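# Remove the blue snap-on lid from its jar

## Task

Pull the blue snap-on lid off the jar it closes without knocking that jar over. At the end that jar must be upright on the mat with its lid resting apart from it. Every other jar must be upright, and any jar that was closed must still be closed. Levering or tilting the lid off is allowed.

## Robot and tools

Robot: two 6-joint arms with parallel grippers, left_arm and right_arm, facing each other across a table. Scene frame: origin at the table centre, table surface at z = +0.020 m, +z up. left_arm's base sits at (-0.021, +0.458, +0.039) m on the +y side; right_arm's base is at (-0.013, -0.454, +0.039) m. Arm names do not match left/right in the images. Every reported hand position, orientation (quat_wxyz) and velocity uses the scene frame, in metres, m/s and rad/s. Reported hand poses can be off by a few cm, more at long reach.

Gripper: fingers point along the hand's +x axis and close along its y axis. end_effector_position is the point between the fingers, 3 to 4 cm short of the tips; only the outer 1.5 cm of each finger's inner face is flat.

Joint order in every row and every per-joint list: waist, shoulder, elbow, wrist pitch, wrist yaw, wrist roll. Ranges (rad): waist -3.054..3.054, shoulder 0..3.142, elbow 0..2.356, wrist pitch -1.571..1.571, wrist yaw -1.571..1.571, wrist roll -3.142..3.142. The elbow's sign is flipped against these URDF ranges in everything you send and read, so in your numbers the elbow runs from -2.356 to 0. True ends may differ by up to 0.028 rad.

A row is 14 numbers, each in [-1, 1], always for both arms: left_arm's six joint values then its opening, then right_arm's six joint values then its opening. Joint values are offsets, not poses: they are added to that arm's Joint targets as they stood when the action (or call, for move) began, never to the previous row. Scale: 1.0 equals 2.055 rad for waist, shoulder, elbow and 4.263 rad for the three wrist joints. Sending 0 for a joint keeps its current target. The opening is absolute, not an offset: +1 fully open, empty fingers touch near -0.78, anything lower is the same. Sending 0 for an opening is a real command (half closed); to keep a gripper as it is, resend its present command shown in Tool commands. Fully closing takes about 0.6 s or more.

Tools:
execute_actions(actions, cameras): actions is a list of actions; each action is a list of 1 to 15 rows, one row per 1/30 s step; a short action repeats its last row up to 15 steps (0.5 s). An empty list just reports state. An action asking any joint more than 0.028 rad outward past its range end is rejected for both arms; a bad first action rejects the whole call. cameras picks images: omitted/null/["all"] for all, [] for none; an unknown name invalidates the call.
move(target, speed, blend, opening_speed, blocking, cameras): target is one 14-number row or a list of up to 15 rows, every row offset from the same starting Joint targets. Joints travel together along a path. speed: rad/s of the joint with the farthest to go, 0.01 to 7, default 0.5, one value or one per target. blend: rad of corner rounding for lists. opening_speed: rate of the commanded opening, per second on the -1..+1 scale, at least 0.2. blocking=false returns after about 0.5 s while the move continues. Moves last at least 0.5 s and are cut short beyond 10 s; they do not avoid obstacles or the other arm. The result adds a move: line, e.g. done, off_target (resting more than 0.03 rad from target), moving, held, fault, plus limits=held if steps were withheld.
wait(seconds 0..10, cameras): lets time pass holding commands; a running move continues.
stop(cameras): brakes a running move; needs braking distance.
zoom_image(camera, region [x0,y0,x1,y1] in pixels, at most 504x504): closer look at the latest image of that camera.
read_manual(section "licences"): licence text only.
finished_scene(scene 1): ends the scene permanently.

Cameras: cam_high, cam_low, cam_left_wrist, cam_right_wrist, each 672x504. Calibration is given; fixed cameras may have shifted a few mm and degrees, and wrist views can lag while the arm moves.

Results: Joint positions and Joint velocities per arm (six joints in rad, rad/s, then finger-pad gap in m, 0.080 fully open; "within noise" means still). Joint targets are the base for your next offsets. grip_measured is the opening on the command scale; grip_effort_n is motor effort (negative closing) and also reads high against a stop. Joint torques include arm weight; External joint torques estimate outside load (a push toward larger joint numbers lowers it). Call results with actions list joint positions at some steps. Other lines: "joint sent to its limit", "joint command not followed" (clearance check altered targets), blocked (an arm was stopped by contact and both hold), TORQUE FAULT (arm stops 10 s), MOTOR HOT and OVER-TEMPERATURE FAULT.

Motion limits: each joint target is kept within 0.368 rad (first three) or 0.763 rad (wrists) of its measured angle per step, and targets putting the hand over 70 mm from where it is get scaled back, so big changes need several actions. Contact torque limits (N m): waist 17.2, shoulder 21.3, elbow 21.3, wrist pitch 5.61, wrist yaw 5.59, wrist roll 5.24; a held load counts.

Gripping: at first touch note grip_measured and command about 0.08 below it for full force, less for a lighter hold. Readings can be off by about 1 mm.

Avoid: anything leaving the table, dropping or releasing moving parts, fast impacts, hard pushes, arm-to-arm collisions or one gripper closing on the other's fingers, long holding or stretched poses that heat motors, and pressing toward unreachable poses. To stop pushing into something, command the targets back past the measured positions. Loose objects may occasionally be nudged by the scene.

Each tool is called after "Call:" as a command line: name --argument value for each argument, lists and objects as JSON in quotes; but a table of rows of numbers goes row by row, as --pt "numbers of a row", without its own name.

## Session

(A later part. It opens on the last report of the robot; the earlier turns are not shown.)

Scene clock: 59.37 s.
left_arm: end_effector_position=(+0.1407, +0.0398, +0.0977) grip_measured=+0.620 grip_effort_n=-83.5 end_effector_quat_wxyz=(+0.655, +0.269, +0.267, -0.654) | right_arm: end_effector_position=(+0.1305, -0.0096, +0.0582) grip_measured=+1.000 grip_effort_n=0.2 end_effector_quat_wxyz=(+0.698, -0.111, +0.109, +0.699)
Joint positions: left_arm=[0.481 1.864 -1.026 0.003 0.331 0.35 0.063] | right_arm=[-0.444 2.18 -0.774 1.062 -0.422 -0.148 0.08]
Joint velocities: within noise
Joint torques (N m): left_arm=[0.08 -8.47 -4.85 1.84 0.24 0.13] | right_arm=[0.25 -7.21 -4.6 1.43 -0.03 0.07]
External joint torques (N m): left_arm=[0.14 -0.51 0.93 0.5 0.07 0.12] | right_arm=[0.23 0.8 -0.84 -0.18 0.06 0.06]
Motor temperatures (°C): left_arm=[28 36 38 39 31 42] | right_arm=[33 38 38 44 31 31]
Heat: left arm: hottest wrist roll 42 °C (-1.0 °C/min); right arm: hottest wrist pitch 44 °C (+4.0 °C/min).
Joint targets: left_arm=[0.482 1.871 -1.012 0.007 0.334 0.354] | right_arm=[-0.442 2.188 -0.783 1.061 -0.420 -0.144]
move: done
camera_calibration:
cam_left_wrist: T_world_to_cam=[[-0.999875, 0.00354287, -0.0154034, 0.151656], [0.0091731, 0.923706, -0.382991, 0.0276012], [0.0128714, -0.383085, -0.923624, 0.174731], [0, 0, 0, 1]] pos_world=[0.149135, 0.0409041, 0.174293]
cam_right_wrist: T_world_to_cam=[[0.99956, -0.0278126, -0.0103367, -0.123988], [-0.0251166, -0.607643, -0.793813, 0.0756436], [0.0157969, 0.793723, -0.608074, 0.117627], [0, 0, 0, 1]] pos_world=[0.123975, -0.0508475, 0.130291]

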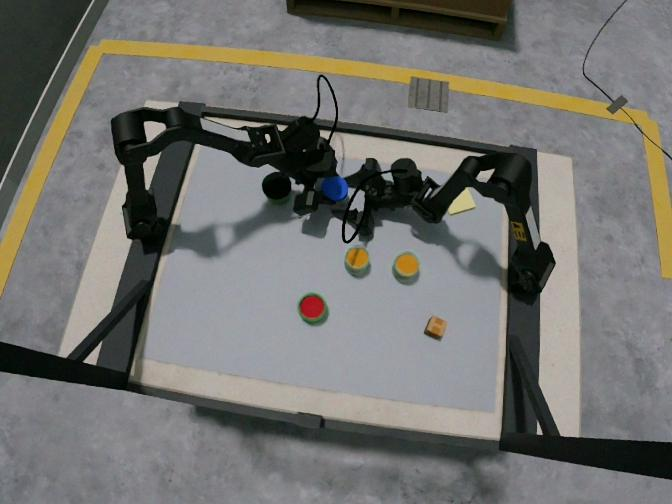

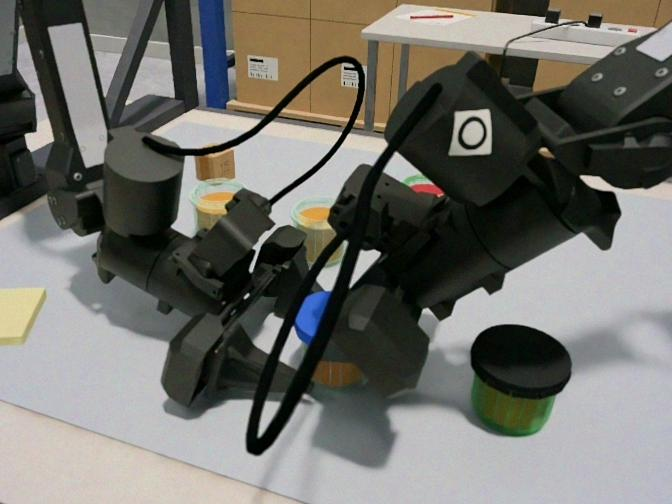

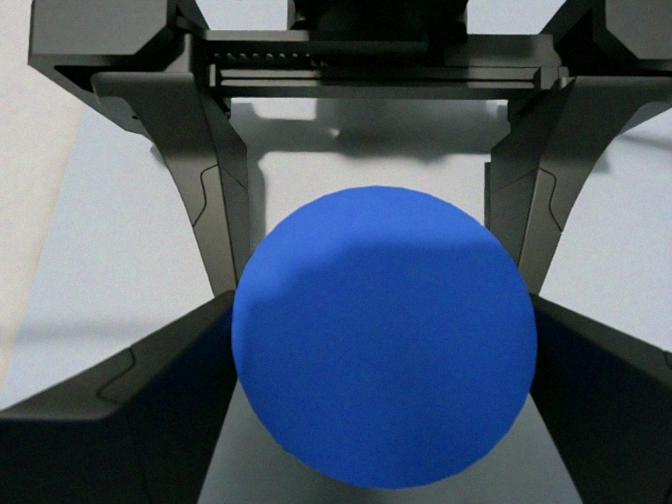

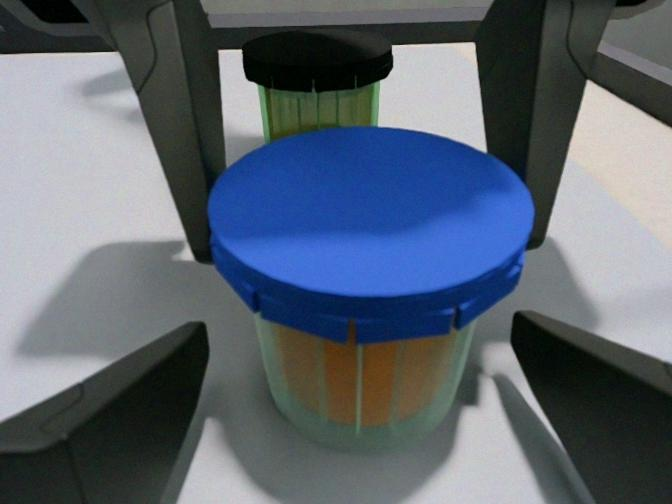

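Call:
move --target '[0, 0, 0, 0, 0, 0, 0.53, 0, 0, 0, 0, 0, 0, 0.25]' --speed 0.2 --opening_speed 0.8 --cameras '["cam_low", "cam_left_wrist", "cam_right_wrist"]'

Scene clock: 61.60 s.
left_arm: end_effector_position=(+0.1408, +0.0399, +0.0975) grip_measured=+0.620 grip_effort_n=-83.5 end_effector_quat_wxyz=(+0.655, +0.269, +0.267, -0.654) | right_arm: end_effector_position=(+0.1308, -0.0095, +0.0583) grip_measured=+0.374 grip_effort_n=-83.5 end_effector_quat_wxyz=(+0.699, -0.111, +0.109, +0.698)
Joint positions: left_arm=[0.481 1.864 -1.026 0.003 0.332 0.35 0.063] | right_arm=[-0.444 2.18 -0.775 1.061 -0.42 -0.148 0.052]
Joint velocities: within noise
Joint torques (N m): left_arm=[0.09 -8.46 -4.92 1.84 0.24 0.13] | right_arm=[0.08 -7.15 -4.66 1.43 -0.1 0.07]
External joint torques (N m): left_arm=[0.12 -0.43 0.88 0.49 0.07 0.12] | right_arm=[0.05 0.91 -0.88 -0.19 -0.01 0.07]
Motor temperatures (°C): left_arm=[28 36 38 39 31 42] | right_arm=[33 39 38 45 31 31]
Heat: left arm: hottest wrist roll 42 °C (-1.0 °C/min); right arm: hottest wrist pitch 45 °C (+5.0 °C/min).
Joint targets: left_arm=[0.483 1.871 -1.012 0.007 0.334 0.354] | right_arm=[-0.442 2.188 -0.783 1.061 -0.420 -0.144]
move: done
camera_calibration:
cam_left_wrist: T_world_to_cam=[[-0.999877, 0.00371601, -0.0152569, 0.151721], [0.00927407, 0.923791, -0.382786, 0.0274147], [0.0126717, -0.38288, -0.923711, 0.174712], [0, 0, 0, 1]] pos_world=[0.149234, 0.0410046, 0.174192]
cam_right_wrist: T_world_to_cam=[[0.999516, -0.0294104, -0.0101186, -0.124289], [-0.0259131, -0.607529, -0.793874, 0.0759618], [0.0172008, 0.793752, -0.607998, 0.117344], [0, 0, 0, 1]] pos_world=[0.124179, -0.0506488, 0.130392]
Images, in order (width x height): cam_low 672x504, cam_left_wrist 672x504, cam_right_wrist 672x504.

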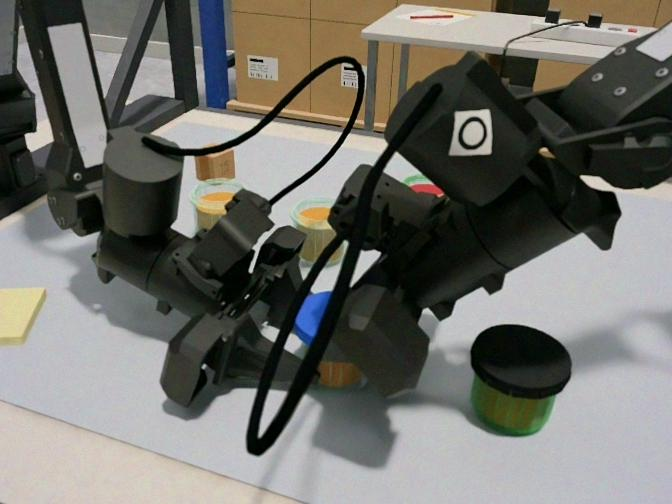

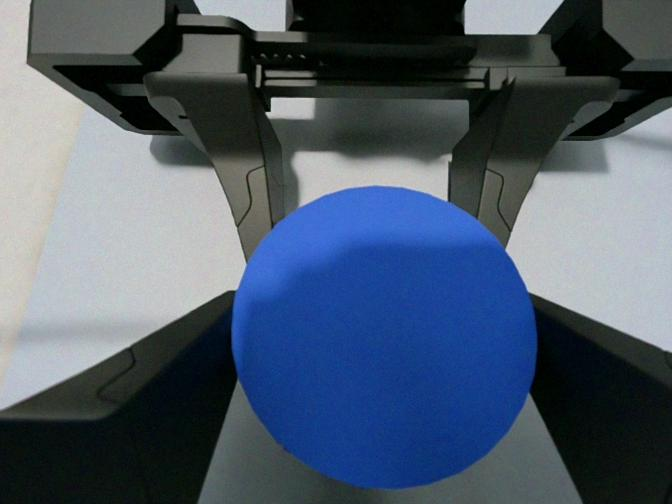

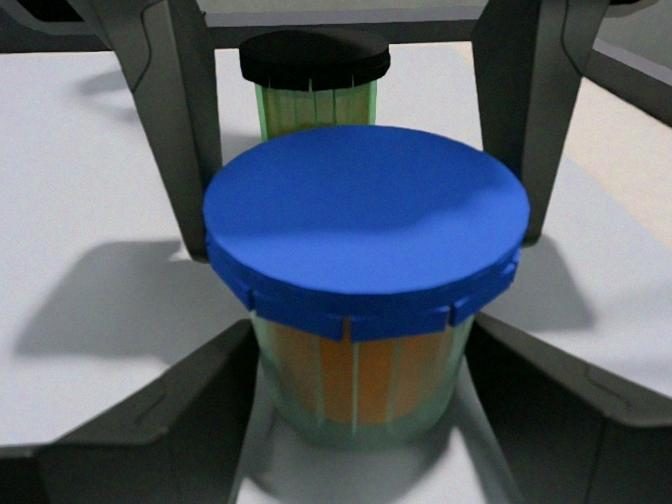

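Call:
move --target '[-0.0360, -0.0331, 0.0204, 0.0171, -0.0434, 0.0196, 0.53, 0, 0, 0, 0, 0, 0, 0.25]' --speed 0.3 --cameras '["cam_low", "cam_left_wrist", "cam_right_wrist"]'

Scene clock: 64.73 s.
left_arm: end_effector_position=(+0.1366, +0.0397, +0.1006) grip_measured=+0.620 grip_effort_n=-83.5 end_effector_quat_wxyz=(+0.676, +0.333, +0.209, -0.623) | right_arm: end_effector_position=(+0.1310, -0.0093, +0.0585) grip_measured=+0.374 grip_effort_n=-83.5 end_effector_quat_wxyz=(+0.699, -0.115, +0.105, +0.698)
Joint positions: left_arm=[0.416 1.826 -0.975 0.067 0.157 0.423 0.063] | right_arm=[-0.444 2.18 -0.775 1.062 -0.418 -0.158 0.052]
Joint velocities: within noise
Joint torques (N m): left_arm=[-0.57 -11.86 -5.96 2.58 -0.19 0.48] | right_arm=[0.11 -7.18 -4.56 1.38 -0.19 0.44]
External joint torques (N m): left_arm=[-0.59 -4.06 -0.1 1.16 -0.28 0.49] | right_arm=[0.05 0.85 -0.81 -0.23 -0.1 0.43]
Motor temperatures (°C): left_arm=[28 37 38 40 31 42] | right_arm=[33 39 37 45 31 31]
Heat: left arm: hottest wrist roll 42 °C (-1.0 °C/min); right arm: hottest wrist pitch 45 °C (+5.0 °C/min).
Joint targets: left_arm=[0.408 1.803 -0.970 0.080 0.149 0.437] | right_arm=[-0.442 2.188 -0.783 1.061 -0.420 -0.144]
move: done
camera_calibration:
cam_left_wrist: T_world_to_cam=[[-0.979548, 0.00129471, -0.201206, 0.163636], [0.0757357, 0.92881, -0.362734, 0.0176002], [0.186412, -0.370554, -0.909912, 0.151884], [0, 0, 0, 1]] pos_world=[0.130644, 0.0397223, 0.17751]
cam_right_wrist: T_world_to_cam=[[0.999611, -0.0278727, 0.00117741, -0.12522], [-0.0159904, -0.607033, -0.794516, 0.0749829], [0.0228601, 0.794188, -0.607242, 0.116562], [0, 0, 0, 1]] pos_world=[0.123705, -0.0505456, 0.130504]
Images, in order (width x height): cam_low 672x504, cam_left_wrist 672x504, cam_right_wrist 672x504.

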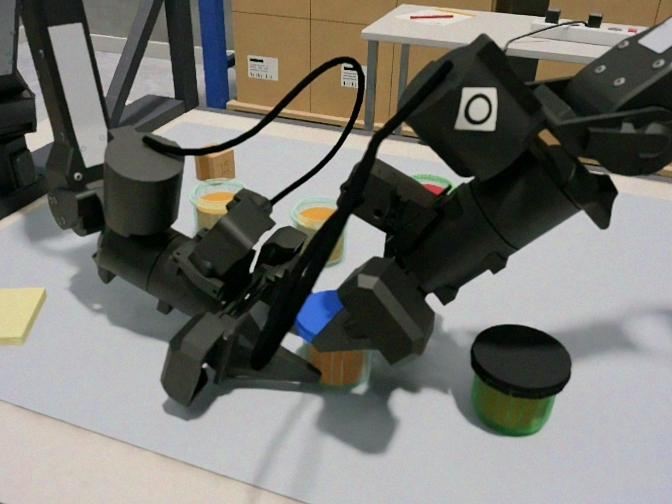

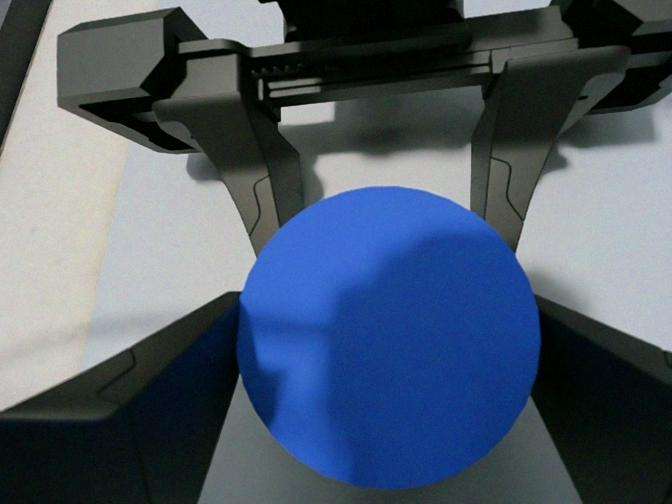

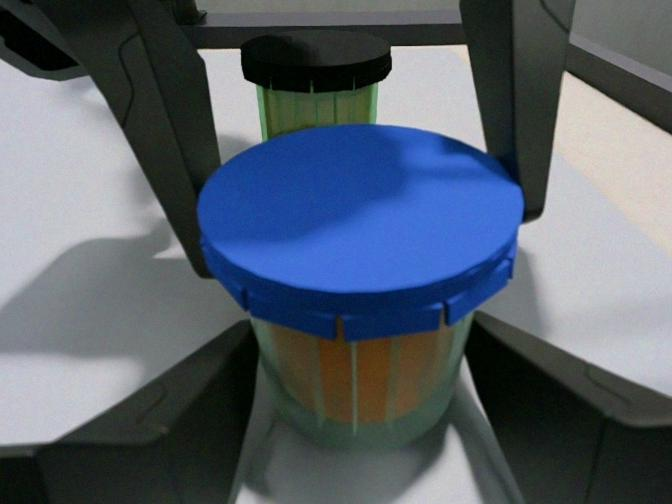

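Call:
zoom_image --camera "cam_right_wrist" --region '[180, 100, 560, 460]'

Call:
zoom_image --camera "cam_low" --region '[270, 250, 420, 420]'

Scaled by 1.326.

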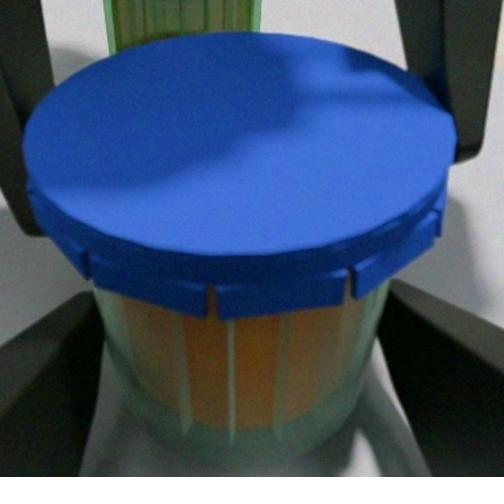

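Scaled by 2.965.

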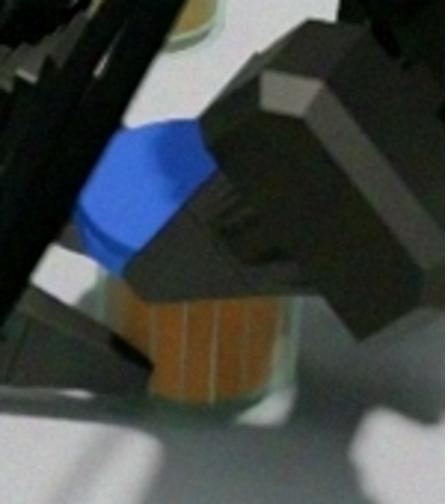

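Call:
move --target '[0.0, -0.0282, -0.0307, -0.0228, 0.0006, 0, 0.53, 0, 0, 0, 0, 0, 0, 0.25]' --speed 0.12 --cameras '["cam_low", "cam_left_wrist", "cam_right_wrist"]'

Scene clock: 70.13 s.
left_arm: end_effector_position=(+0.1351, +0.0457, +0.1127) grip_measured=+0.620 grip_effort_n=-83.5 end_effector_quat_wxyz=(+0.672, +0.341, +0.219, -0.619) | right_arm: end_effector_position=(+0.1305, -0.0032, +0.0655) grip_measured=+0.374 grip_effort_n=-83.5 end_effector_quat_wxyz=(+0.699, -0.108, +0.094, +0.701)
Joint positions: left_arm=[0.415 1.783 -0.997 -0.025 0.149 0.426 0.063] | right_arm=[-0.437 2.179 -0.792 1.071 -0.419 -0.152 0.052]
Joint velocities: within noise
Joint torques (N m): left_arm=[-0.56 -13.67 -11.29 2.17 0.21 0.35] | right_arm=[-0.36 -7.21 -2.94 0.71 -0.19 0.2]
External joint torques (N m): left_arm=[-0.51 -6.05 -5.33 0.8 0.12 0.36] | right_arm=[-0.42 0.88 0.87 -0.9 -0.11 0.2]
Motor temperatures (°C): left_arm=[28 40 38 40 31 42] | right_arm=[33 41 37 44 31 31]
Heat: left arm: hottest wrist roll 42 °C (-1.0 °C/min); right arm: hottest wrist pitch 44 °C (+3.0 °C/min).
Joint targets: left_arm=[0.409 1.745 -1.033 -0.017 0.152 0.437] | right_arm=[-0.442 2.188 -0.783 1.061 -0.420 -0.144]
move: off_target (left_arm); left_arm: the shoulder is farthest, 0.038 rad from its target
camera_calibration:
cam_left_wrist: T_world_to_cam=[[-0.980045, 0.00431165, -0.198729, 0.164167], [0.0724372, 0.938764, -0.336861, 0.0136226], [0.185107, -0.344535, -0.920343, 0.165629], [0, 0, 0, 1]] pos_world=[0.129245, 0.0435686, 0.189649]
cam_right_wrist: T_world_to_cam=[[0.999718, -0.0229548, 0.00605883, -0.124862], [-0.00859081, -0.587687, -0.809043, 0.0843166], [0.0221321, 0.808762, -0.587719, 0.114822], [0, 0, 0, 1]] pos_world=[0.12301, -0.0461783, 0.136455]
Images, in order (width x height): cam_low 672x504, cam_left_wrist 672x504, cam_right_wrist 672x504.

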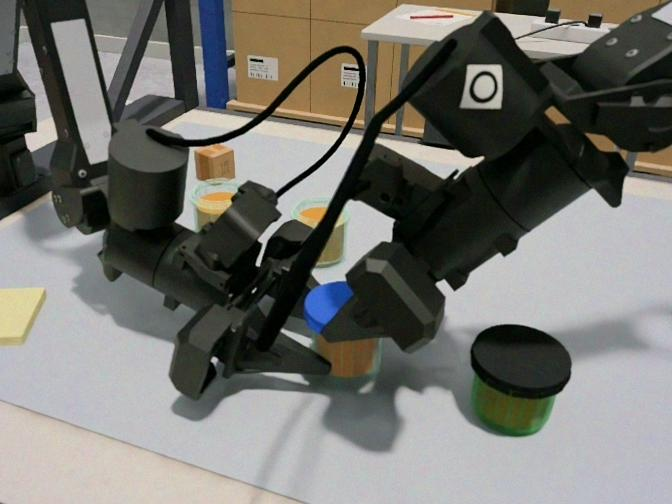

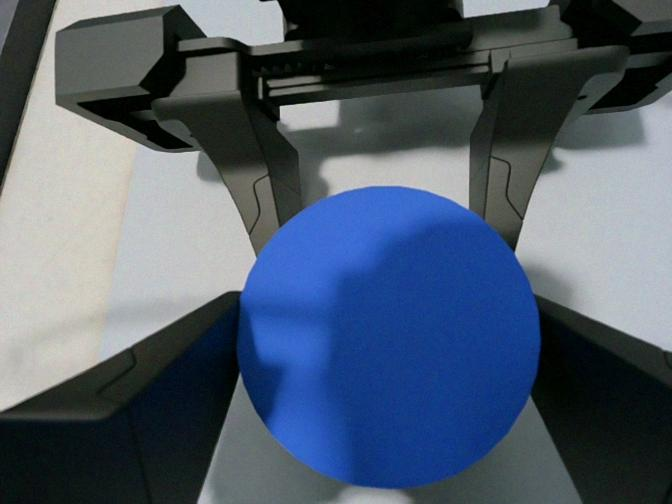

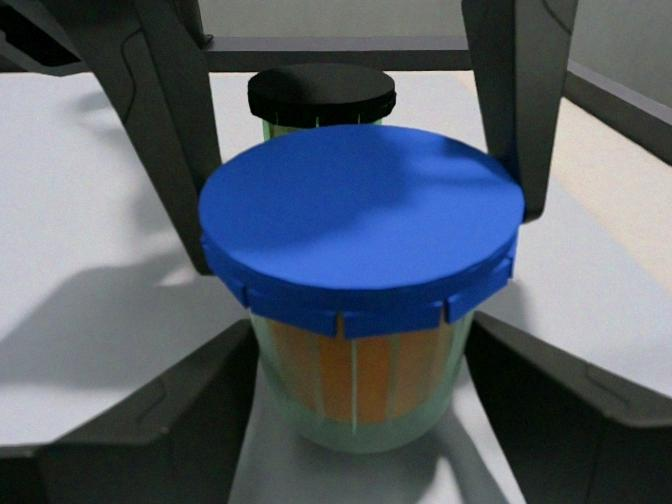

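Call:
zoom_image --camera "cam_right_wrist" --region '[180, 100, 560, 460]'

Call:
zoom_image --camera "cam_left_wrist" --region '[180, 160, 600, 504]'

Scaled by 1.326.

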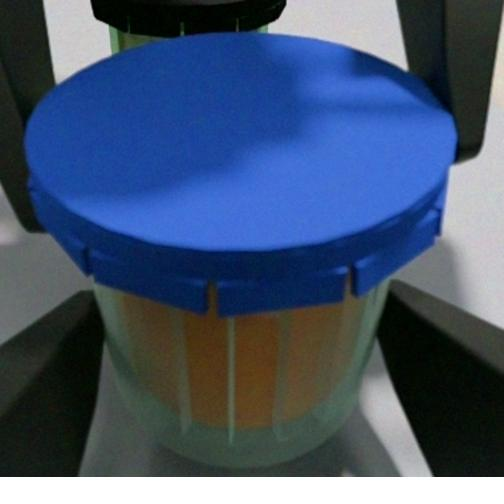

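Scaled by 1.200.

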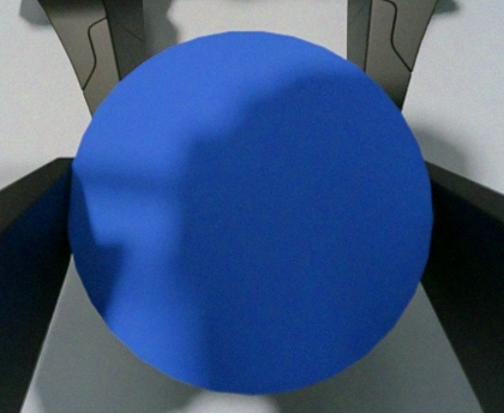

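Call:
move --pt "0.0355 0.0613 0.0102 0.0056 0.0427 -0.0195 0.53 0 0 0 0 0 0 0.25" --pt "0.0355 0.0613 0.0102 0.0056 0.0427 -0.0195 0.95 0 0 0 0 0 0 0.25" --pt "0.0332 0.0496 -0.0258 -0.0115 0.0414 -0.0210 0.95 0 0 0 0 0 0 0.25" --speed 0.3 --opening_speed 1.5 --cameras '["cam_low", "cam_left_wrist", "cam_right_wrist"]'

Scene clock: 87.17 s.
left_arm: end_effector_position=(+0.1411, +0.0369, +0.1070) grip_measured=+0.947 grip_effort_n=17.0 end_effector_quat_wxyz=(+0.651, +0.271, +0.273, -0.654) | right_arm: end_effector_position=(+0.1288, -0.0059, +0.0596) grip_measured=+0.374 grip_effort_n=-83.5 end_effector_quat_wxyz=(+0.696, -0.109, +0.109, +0.701)
Joint positions: left_arm=[0.478 1.857 -1.071 -0.065 0.331 0.35 0.078] | right_arm=[-0.438 2.183 -0.786 1.057 -0.424 -0.143 0.052]
Joint velocities: within noise
Joint torques (N m): left_arm=[-0.16 -10.69 -8.75 1.43 0.05 -0.06] | right_arm=[-0.24 -7.41 -3.45 1.78 0 -0.11]
External joint torques (N m): left_arm=[-0.2 -2.57 -2.84 0.11 -0.11 -0.06] | right_arm=[-0.26 0.54 0.25 0.21 0.1 -0.11]
Motor temperatures (°C): left_arm=[28 44 40 40 31 42] | right_arm=[33 43 36 44 31 31]
Heat: left arm: hottest shoulder 44 °C (+11.2 °C/min); right arm: hottest wrist pitch 44 °C (+2.0 °C/min).
Joint targets: left_arm=[0.477 1.847 -1.086 -0.066 0.328 0.348] | right_arm=[-0.442 2.188 -0.783 1.060 -0.420 -0.144]
move: done
camera_calibration:
cam_left_wrist: T_world_to_cam=[[-0.999949, 0.00575287, -0.00828237, 0.151321], [0.00840763, 0.929104, -0.369724, 0.0323348], [0.0055682, -0.369775, -0.929105, 0.183465], [0, 0, 0, 1]] pos_world=[0.15002, 0.036928, 0.183667]
cam_right_wrist: T_world_to_cam=[[0.999675, -0.021401, -0.0138171, -0.122013], [-0.0239449, -0.604359, -0.796352, 0.0789942], [0.00869225, 0.796425, -0.604675, 0.116219], [0, 0, 0, 1]] pos_world=[0.122855, -0.0474301, 0.131496]
Images, in order (width x height): cam_low 672x504, cam_left_wrist 672x504, cam_right_wrist 672x504.

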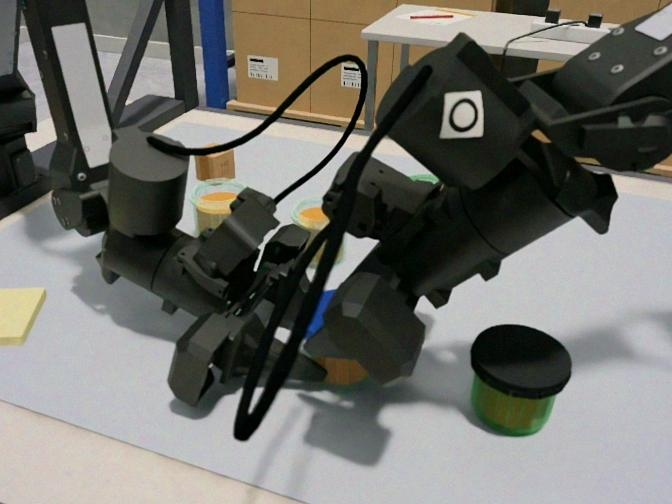

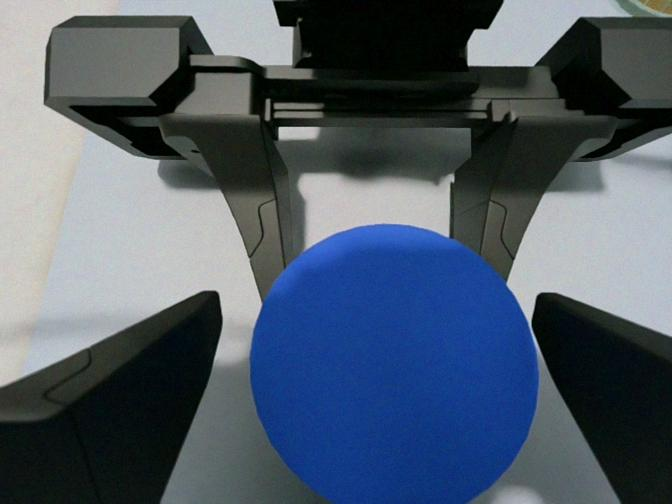

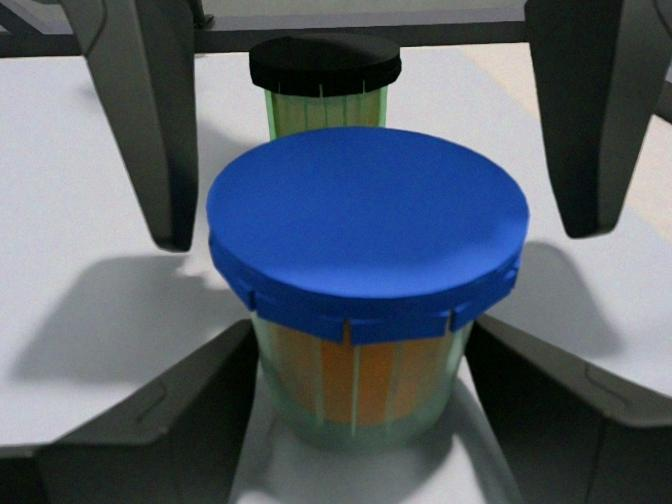

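Call:
move --pt "-0.0036 -0.0057 0 -0.0030 0 0 0.95 0 0 0 0 0 0 0.25" --pt "-0.0036 -0.0057 0 -0.0030 0 0 0.5 0 0 0 0 0 0 0.25" --speed 0.2 --opening_speed 0.8 --cameras '["cam_left_wrist", "cam_right_wrist"]'

Scene clock: 90.03 s.
left_arm: end_effector_position=(+0.1382, +0.0376, +0.1097) grip_measured=+0.601 grip_effort_n=-83.5 end_effector_quat_wxyz=(+0.650, +0.273, +0.274, -0.655) | right_arm: end_effector_position=(+0.1288, -0.0060, +0.0595) grip_measured=+0.374 grip_effort_n=-83.5 end_effector_quat_wxyz=(+0.696, -0.109, +0.108, +0.701)
Joint positions: left_arm=[0.473 1.846 -1.071 -0.078 0.329 0.349 0.062] | right_arm=[-0.438 2.183 -0.786 1.057 -0.424 -0.144 0.052]
Joint velocities: within noise
Joint torques (N m): left_arm=[-0.3 -10.76 -8.73 1.44 0.13 -0.04] | right_arm=[-0.35 -7.59 -3.25 1.76 0.02 -0.03]
External joint torques (N m): left_arm=[-0.34 -2.63 -2.67 0.08 -0.03 -0.04] | right_arm=[-0.35 0.42 0.49 0.16 0.11 -0.03]
Motor temperatures (°C): left_arm=[28 44 41 40 31 42] | right_arm=[33 42 36 44 31 31]
Heat: left arm: hottest shoulder 44 °C (+11.2 °C/min); right arm: hottest wrist pitch 44 °C (+2.0 °C/min).
Joint targets: left_arm=[0.469 1.835 -1.086 -0.079 0.328 0.348] | right_arm=[-0.442 2.188 -0.783 1.060 -0.420 -0.144]
move: done
camera_calibration:
cam_left_wrist: T_world_to_cam=[[-0.999916, 0.00999014, -0.00823061, 0.148359], [0.0123148, 0.930054, -0.367216, 0.0318971], [0.00398636, -0.367287, -0.930099, 0.18646], [0, 0, 0, 1]] pos_world=[0.14721, 0.0373363, 0.186361]
cam_right_wrist: T_world_to_cam=[[0.999696, -0.0210359, -0.0128332, -0.122033], [-0.0229438, -0.604661, -0.796153, 0.0786881], [0.00898808, 0.796205, -0.60496, 0.11623], [0, 0, 0, 1]] pos_world=[0.122756, -0.0475307, 0.131396]
Images, in order (width x height): cam_left_wrist 672x504, cam_right_wrist 672x504.

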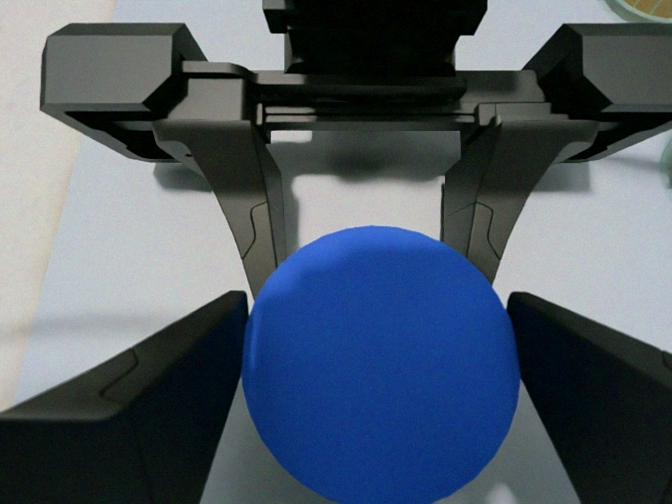

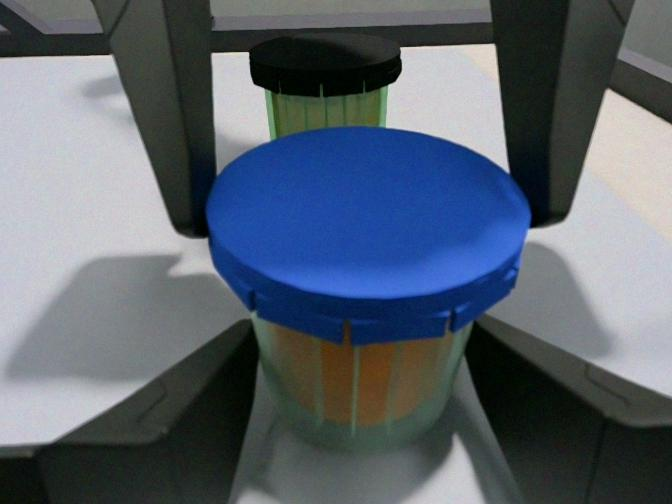

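Call:
move --target '[-0.0298, -0.0372, 0.0200, 0.0068, -0.0378, 0.0157, 0.5, 0, 0, 0, 0, 0, 0, 0.25]' --speed 0.15 --cameras '["cam_left_wrist", "cam_right_wrist"]'

Scene clock: 92.60 s.
left_arm: end_effector_position=(+0.1354, +0.0325, +0.1368) grip_measured=+0.601 grip_effort_n=-83.5 end_effector_quat_wxyz=(+0.677, +0.323, +0.205, -0.629) | right_arm: end_effector_position=(+0.1306, -0.0063, +0.0594) grip_measured=+0.374 grip_effort_n=-83.5 end_effector_quat_wxyz=(+0.698, -0.110, +0.107, +0.699)
Joint positions: left_arm=[0.411 1.771 -1.058 -0.054 0.171 0.412 0.062] | right_arm=[-0.441 2.184 -0.786 1.059 -0.42 -0.147 0.052]
Joint velocities: within noise
Joint torques (N m): left_arm=[-0.35 -10.46 -5.46 1.97 -0.05 0.08] | right_arm=[-0.2 -7.51 -3.38 1.62 -0.15 0.06]
External joint torques (N m): left_arm=[-0.32 -2.65 0.82 0.51 -0.14 0.09] | right_arm=[-0.29 0.5 0.36 0.03 -0.05 0.06]
Motor temperatures (°C): left_arm=[28 44 41 40 31 42] | right_arm=[33 42 36 45 31 31]
Heat: left arm: hottest shoulder 44 °C (+11.1 °C/min); right arm: hottest wrist pitch 45 °C (+3.0 °C/min).
Joint targets: left_arm=[0.408 1.759 -1.045 -0.050 0.167 0.415] | right_arm=[-0.442 2.188 -0.783 1.061 -0.420 -0.144]
move: done
camera_calibration:
cam_left_wrist: T_world_to_cam=[[-0.981467, 0.00346221, -0.191601, 0.168638], [0.0779932, 0.920498, -0.382883, 0.0401258], [0.175043, -0.390731, -0.903709, 0.183787], [0, 0, 0, 1]] pos_world=[0.130213, 0.0342917, 0.213765]
cam_right_wrist: T_world_to_cam=[[0.999602, -0.0268709, -0.00863041, -0.124081], [-0.0231182, -0.604174, -0.796517, 0.078549], [0.0161888, 0.796399, -0.604555, 0.115468], [0, 0, 0, 1]] pos_world=[0.123978, -0.0478352, 0.131301]
Images, in order (width x height): cam_left_wrist 672x504, cam_right_wrist 672x504.

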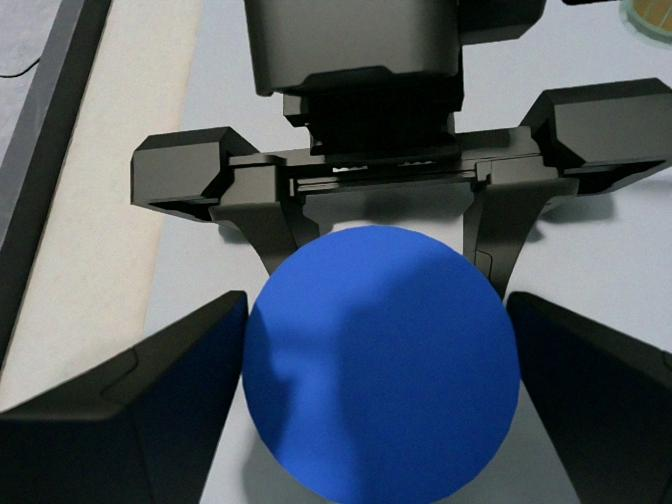

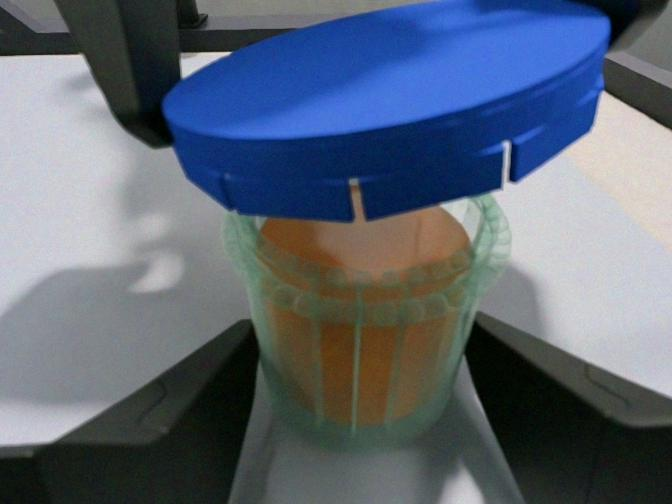

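Call:
zoom_image --camera "cam_right_wrist" --region '[120, 160, 600, 504]'

Call:
zoom_image --camera "cam_left_wrist" --region '[120, 100, 600, 400]'

Scaled by 1.050.

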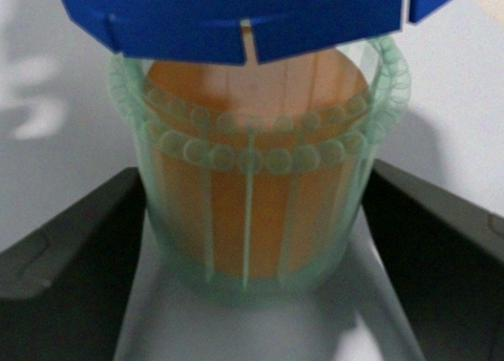

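Scaled by 1.050.

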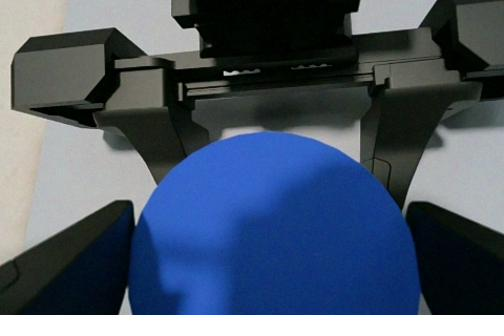

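Call:
wait --seconds 0 --cameras '["cam_low", "cam_high"]'

Call:
zoom_image --camera "cam_low" --region '[140, 220, 440, 440]'

Scene clock: 95.13 s.
left_arm: end_effector_position=(+0.1355, +0.0326, +0.1368) grip_measured=+0.601 grip_effort_n=-83.5 end_effector_quat_wxyz=(+0.677, +0.323, +0.205, -0.629) | right_arm: end_effector_position=(+0.1306, -0.0063, +0.0594) grip_measured=+0.374 grip_effort_n=-83.5 end_effector_quat_wxyz=(+0.698, -0.110, +0.107, +0.699)
Joint positions: left_arm=[0.411 1.771 -1.058 -0.054 0.171 0.412 0.062] | right_arm=[-0.441 2.184 -0.786 1.059 -0.42 -0.147 0.052]
Joint velocities: within noise
Joint torques (N m): left_arm=[-0.3 -10.44 -5.45 1.96 -0.04 0.09] | right_arm=[-0.21 -7.57 -3.42 1.65 -0.16 0.06]
External joint torques (N m): left_arm=[-0.28 -2.61 0.83 0.51 -0.13 0.09] | right_arm=[-0.23 0.47 0.32 0.05 -0.06 0.06]
Motor temperatures (°C): left_arm=[28 45 40 40 31 42] | right_arm=[33 43 36 45 31 31]
Heat: left arm: hottest shoulder 45 °C (+12.2 °C/min); right arm: hottest wrist pitch 45 °C (+2.0 °C/min).
Joint targets: left_arm=[0.408 1.759 -1.045 -0.050 0.167 0.415] | right_arm=[-0.442 2.188 -0.783 1.061 -0.420 -0.144]
Tool commands: left_gripper/opening=+0.5 right_gripper/opening=+0.25
Images, in order (width x height): cam_high 672x504, cam_low 672x504.

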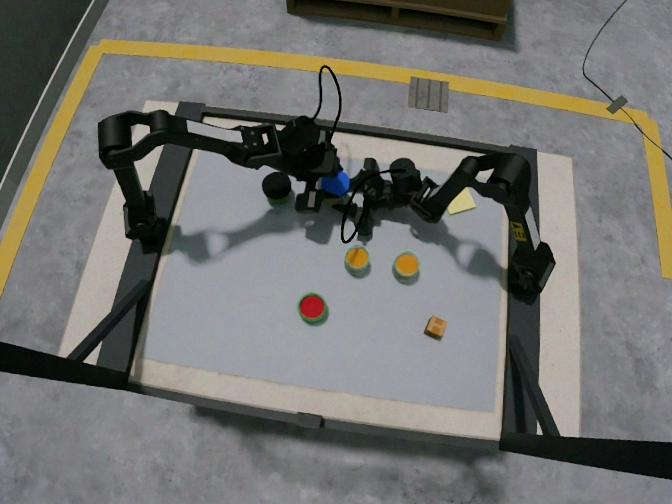

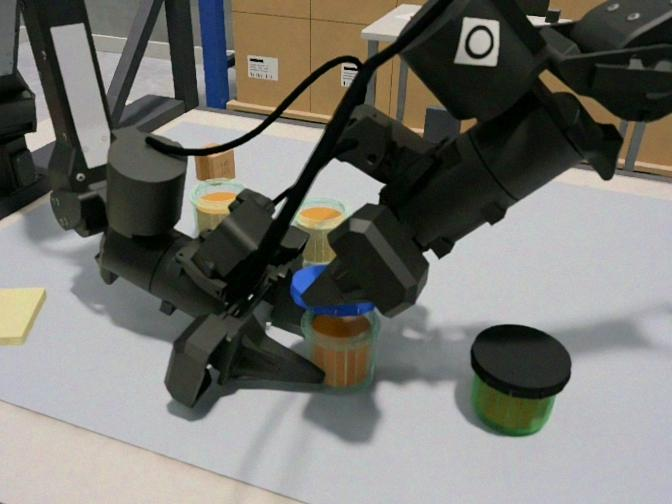

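Scaled by 1.680.

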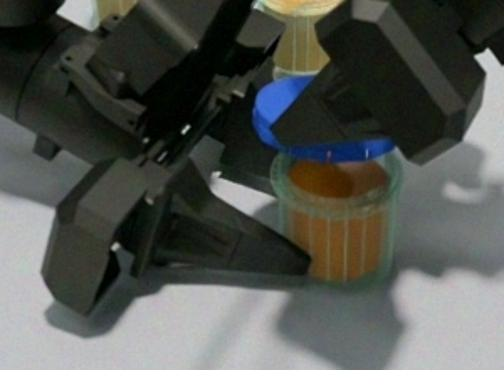

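Call:
move --pt "0 -0.0195 0 0 0 0 0.5 0 0 0 0 0 0 0.25" --pt "-0.2399 -0.2275 0.2397 -0.0005 -0.0392 -0.0973 0.5 0 0.0158 -0.0010 0.0071 0 0 0.25" --pt "-0.2399 -0.1341 0.3030 0.0734 -0.0392 -0.0973 0.5 0 0.0158 -0.0010 0.0071 0 0 0.25" --speed '[0.3, 0.6, 0.35]' --blend '[0.03, 0.05, 0]'

Scene clock: 101.23 s.
left_arm: end_effector_position=(-0.0487, +0.1346, +0.0695) grip_measured=+0.601 grip_effort_n=-83.5 end_effector_quat_wxyz=(+0.623, +0.282, +0.259, -0.682) | right_arm: end_effector_position=(+0.1308, -0.0062, +0.0575) grip_measured=+0.374 grip_effort_n=-83.5 end_effector_quat_wxyz=(+0.699, -0.107, +0.101, +0.700)
Joint positions: left_arm=[-0.081 1.478 -0.434 0.259 0.004 0.002 0.062] | right_arm=[-0.442 2.201 -0.785 1.092 -0.423 -0.147 0.052]
Joint velocities: within noise
Joint torques (N m): left_arm=[-0.3 -4.48 -4.42 1.95 -0.15 -0.06] | right_arm=[-0.04 -6.16 -3.7 1.47 -0.01 0.04]
External joint torques (N m): left_arm=[-0.31 0.02 0.8 0.52 -0.15 -0.06] | right_arm=[-0.1 1.92 -0.04 -0.14 0.08 0.04]
Motor temperatures (°C): left_arm=[28 45 40 40 31 42] | right_arm=[32 43 36 45 31 31]
Heat: left arm: hottest shoulder 45 °C (+12.2 °C/min); right arm: hottest wrist pitch 45 °C (+2.0 °C/min).
Joint targets: left_arm=[-0.085 1.483 -0.422 0.263 0.000 0.000] | right_arm=[-0.442 2.220 -0.785 1.091 -0.420 -0.144]
move: done; blend cut to 0.02 rad at target 1
camera_calibration:
cam_left_wrist: T_world_to_cam=[[-0.99565, 0.0925941, -0.0103257, -0.0506164], [0.0897051, 0.922802, -0.374686, -0.0655051], [-0.0251651, -0.373983, -0.927094, 0.18471], [0, 0, 0, 1]] pos_world=[-0.0398718, 0.134213, 0.146177]
cam_right_wrist: T_world_to_cam=[[0.999687, -0.0246926, -0.00402945, -0.124529], [-0.0179111, -0.593878, -0.804356, 0.0769821], [0.0174686, 0.804176, -0.594134, 0.113461], [0, 0, 0, 1]] pos_world=[0.123887, -0.0485997, 0.12883]

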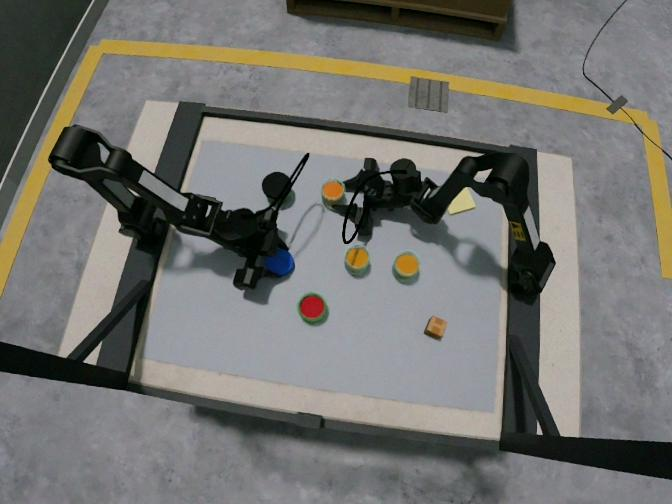

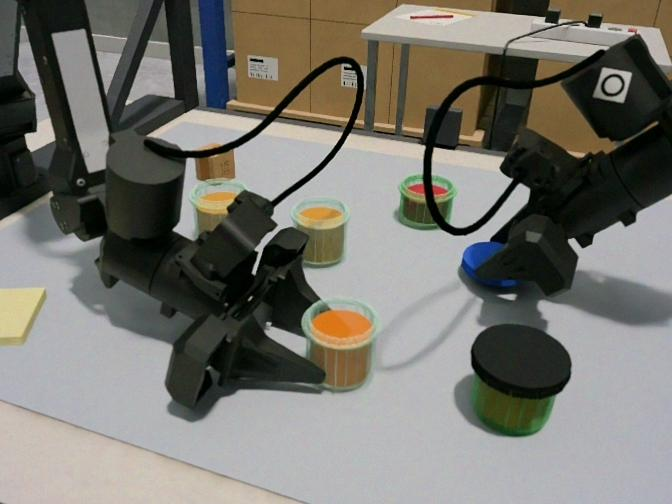

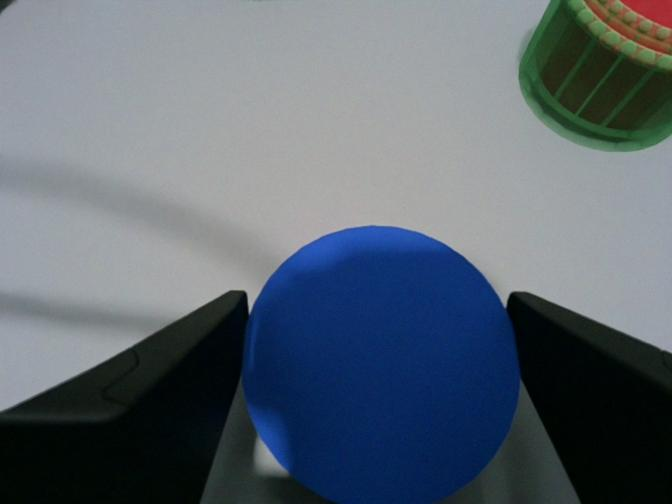

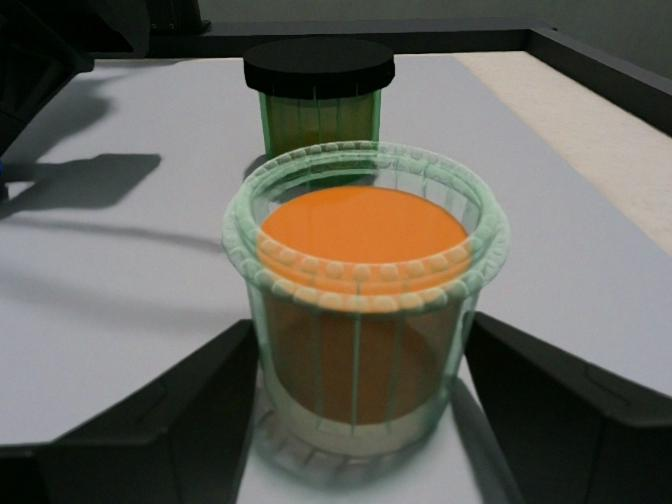

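Call:
zoom_image --camera "cam_right_wrist" --region '[180, 260, 540, 504]'

Call:
zoom_image --camera "cam_low" --region '[140, 270, 420, 430]'

Call:
zoom_image --camera "cam_low" --region '[430, 210, 610, 330]'

Scaled by 1.400.

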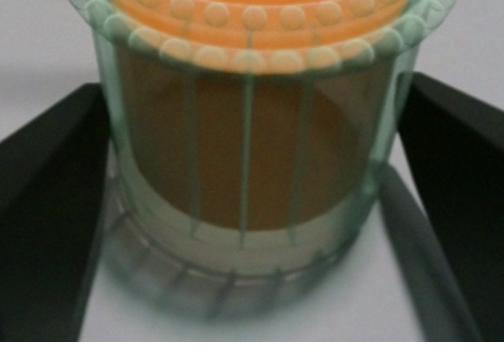

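Scaled by 1.800.

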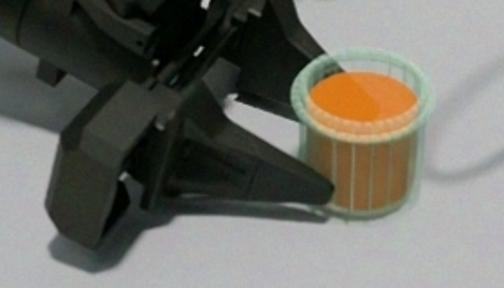

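Scaled by 2.800.

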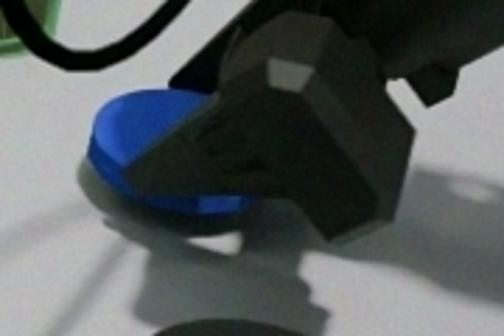

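Call:
move --pt "0 0.0120 0.0051 0.0082 0 0 0.5 0 -0.0058 0 0 0 0 0.25" --pt "0 0.0120 0.0051 0.0082 0 0 0.9 0 -0.0058 0 0 0 0 0.75" --speed 0.15 --opening_speed 0.8

Scene clock: 105.03 s.
left_arm: end_effector_position=(-0.0486, +0.1346, +0.0639) grip_measured=+0.897 grip_effort_n=17.0 end_effector_quat_wxyz=(+0.624, +0.282, +0.259, -0.682) | right_arm: end_effector_position=(+0.1308, -0.0062, +0.0570) grip_measured=+0.746 grip_effort_n=14.2 end_effector_quat_wxyz=(+0.699, -0.108, +0.101, +0.700)
Joint positions: left_arm=[-0.081 1.503 -0.423 0.294 0.004 0.002 0.075] | right_arm=[-0.442 2.202 -0.785 1.091 -0.422 -0.147 0.069]
Joint velocities: within noise
Joint torques (N m): left_arm=[-0.3 -4.66 -4.29 1.91 -0.15 -0.06] | right_arm=[0.1 -7.4 -3.75 1.53 -0.06 0.06]
External joint torques (N m): left_arm=[-0.31 -0.09 0.84 0.46 -0.15 -0.07] | right_arm=[0.12 0.68 -0.08 -0.07 0.03 0.05]
Motor temperatures (°C): left_arm=[28 44 40 40 31 42] | right_arm=[32 43 36 45 31 31]
Heat: left arm: hottest shoulder 44 °C (+11.2 °C/min); right arm: hottest wrist pitch 45 °C (+2.0 °C/min).
Joint targets: left_arm=[-0.085 1.508 -0.412 0.298 0.000 0.000] | right_arm=[-0.442 2.209 -0.785 1.091 -0.420 -0.144]
move: done
camera_calibration:
cam_left_wrist: T_world_to_cam=[[-0.9957, 0.0920599, -0.0103211, -0.0505043], [0.0892086, 0.922855, -0.374673, -0.0676406], [-0.0249675, -0.373983, -0.9271, 0.179529], [0, 0, 0, 1]] pos_world=[-0.0397707, 0.134213, 0.140577]
cam_right_wrist: T_world_to_cam=[[0.99966, -0.0257367, -0.00421233, -0.124554], [-0.018707, -0.595118, -0.80342, 0.0765522], [0.0181706, 0.803226, -0.595397, 0.113115], [0, 0, 0, 1]] pos_world=[0.123888, -0.0485048, 0.128327]

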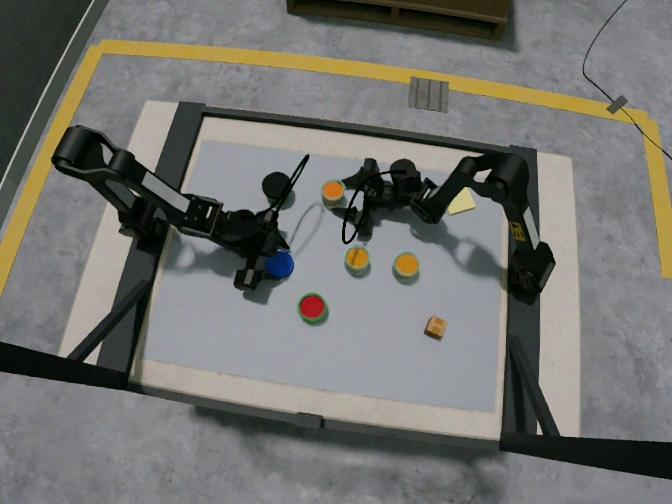

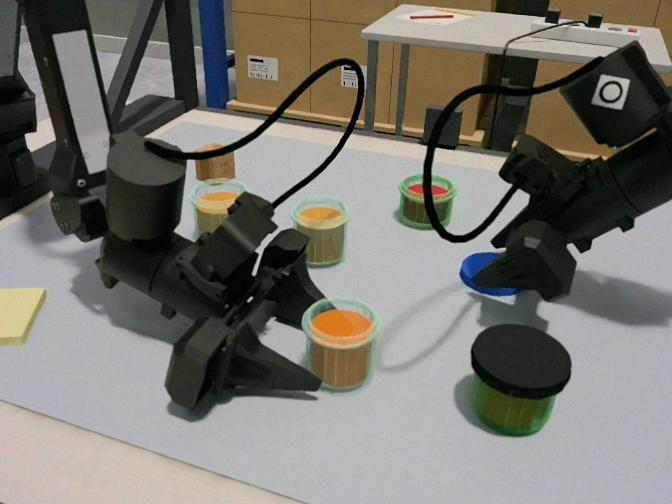

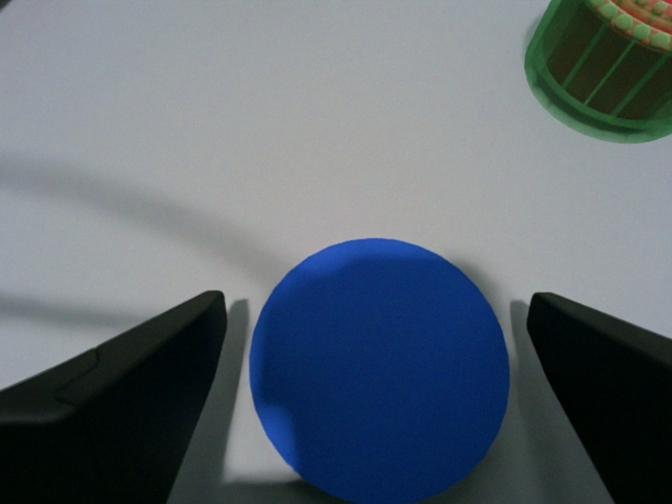

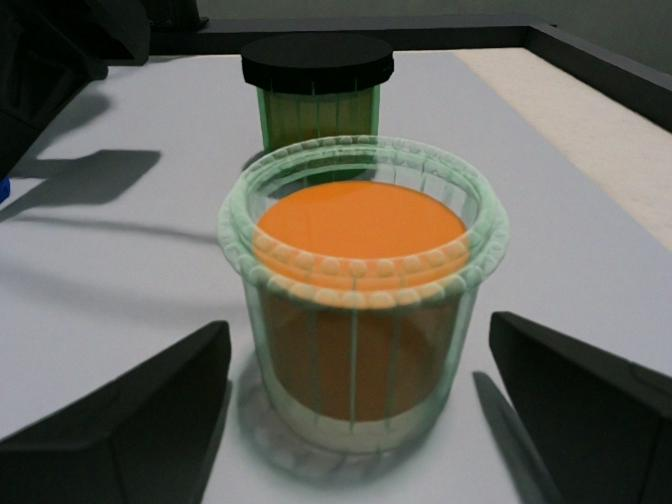

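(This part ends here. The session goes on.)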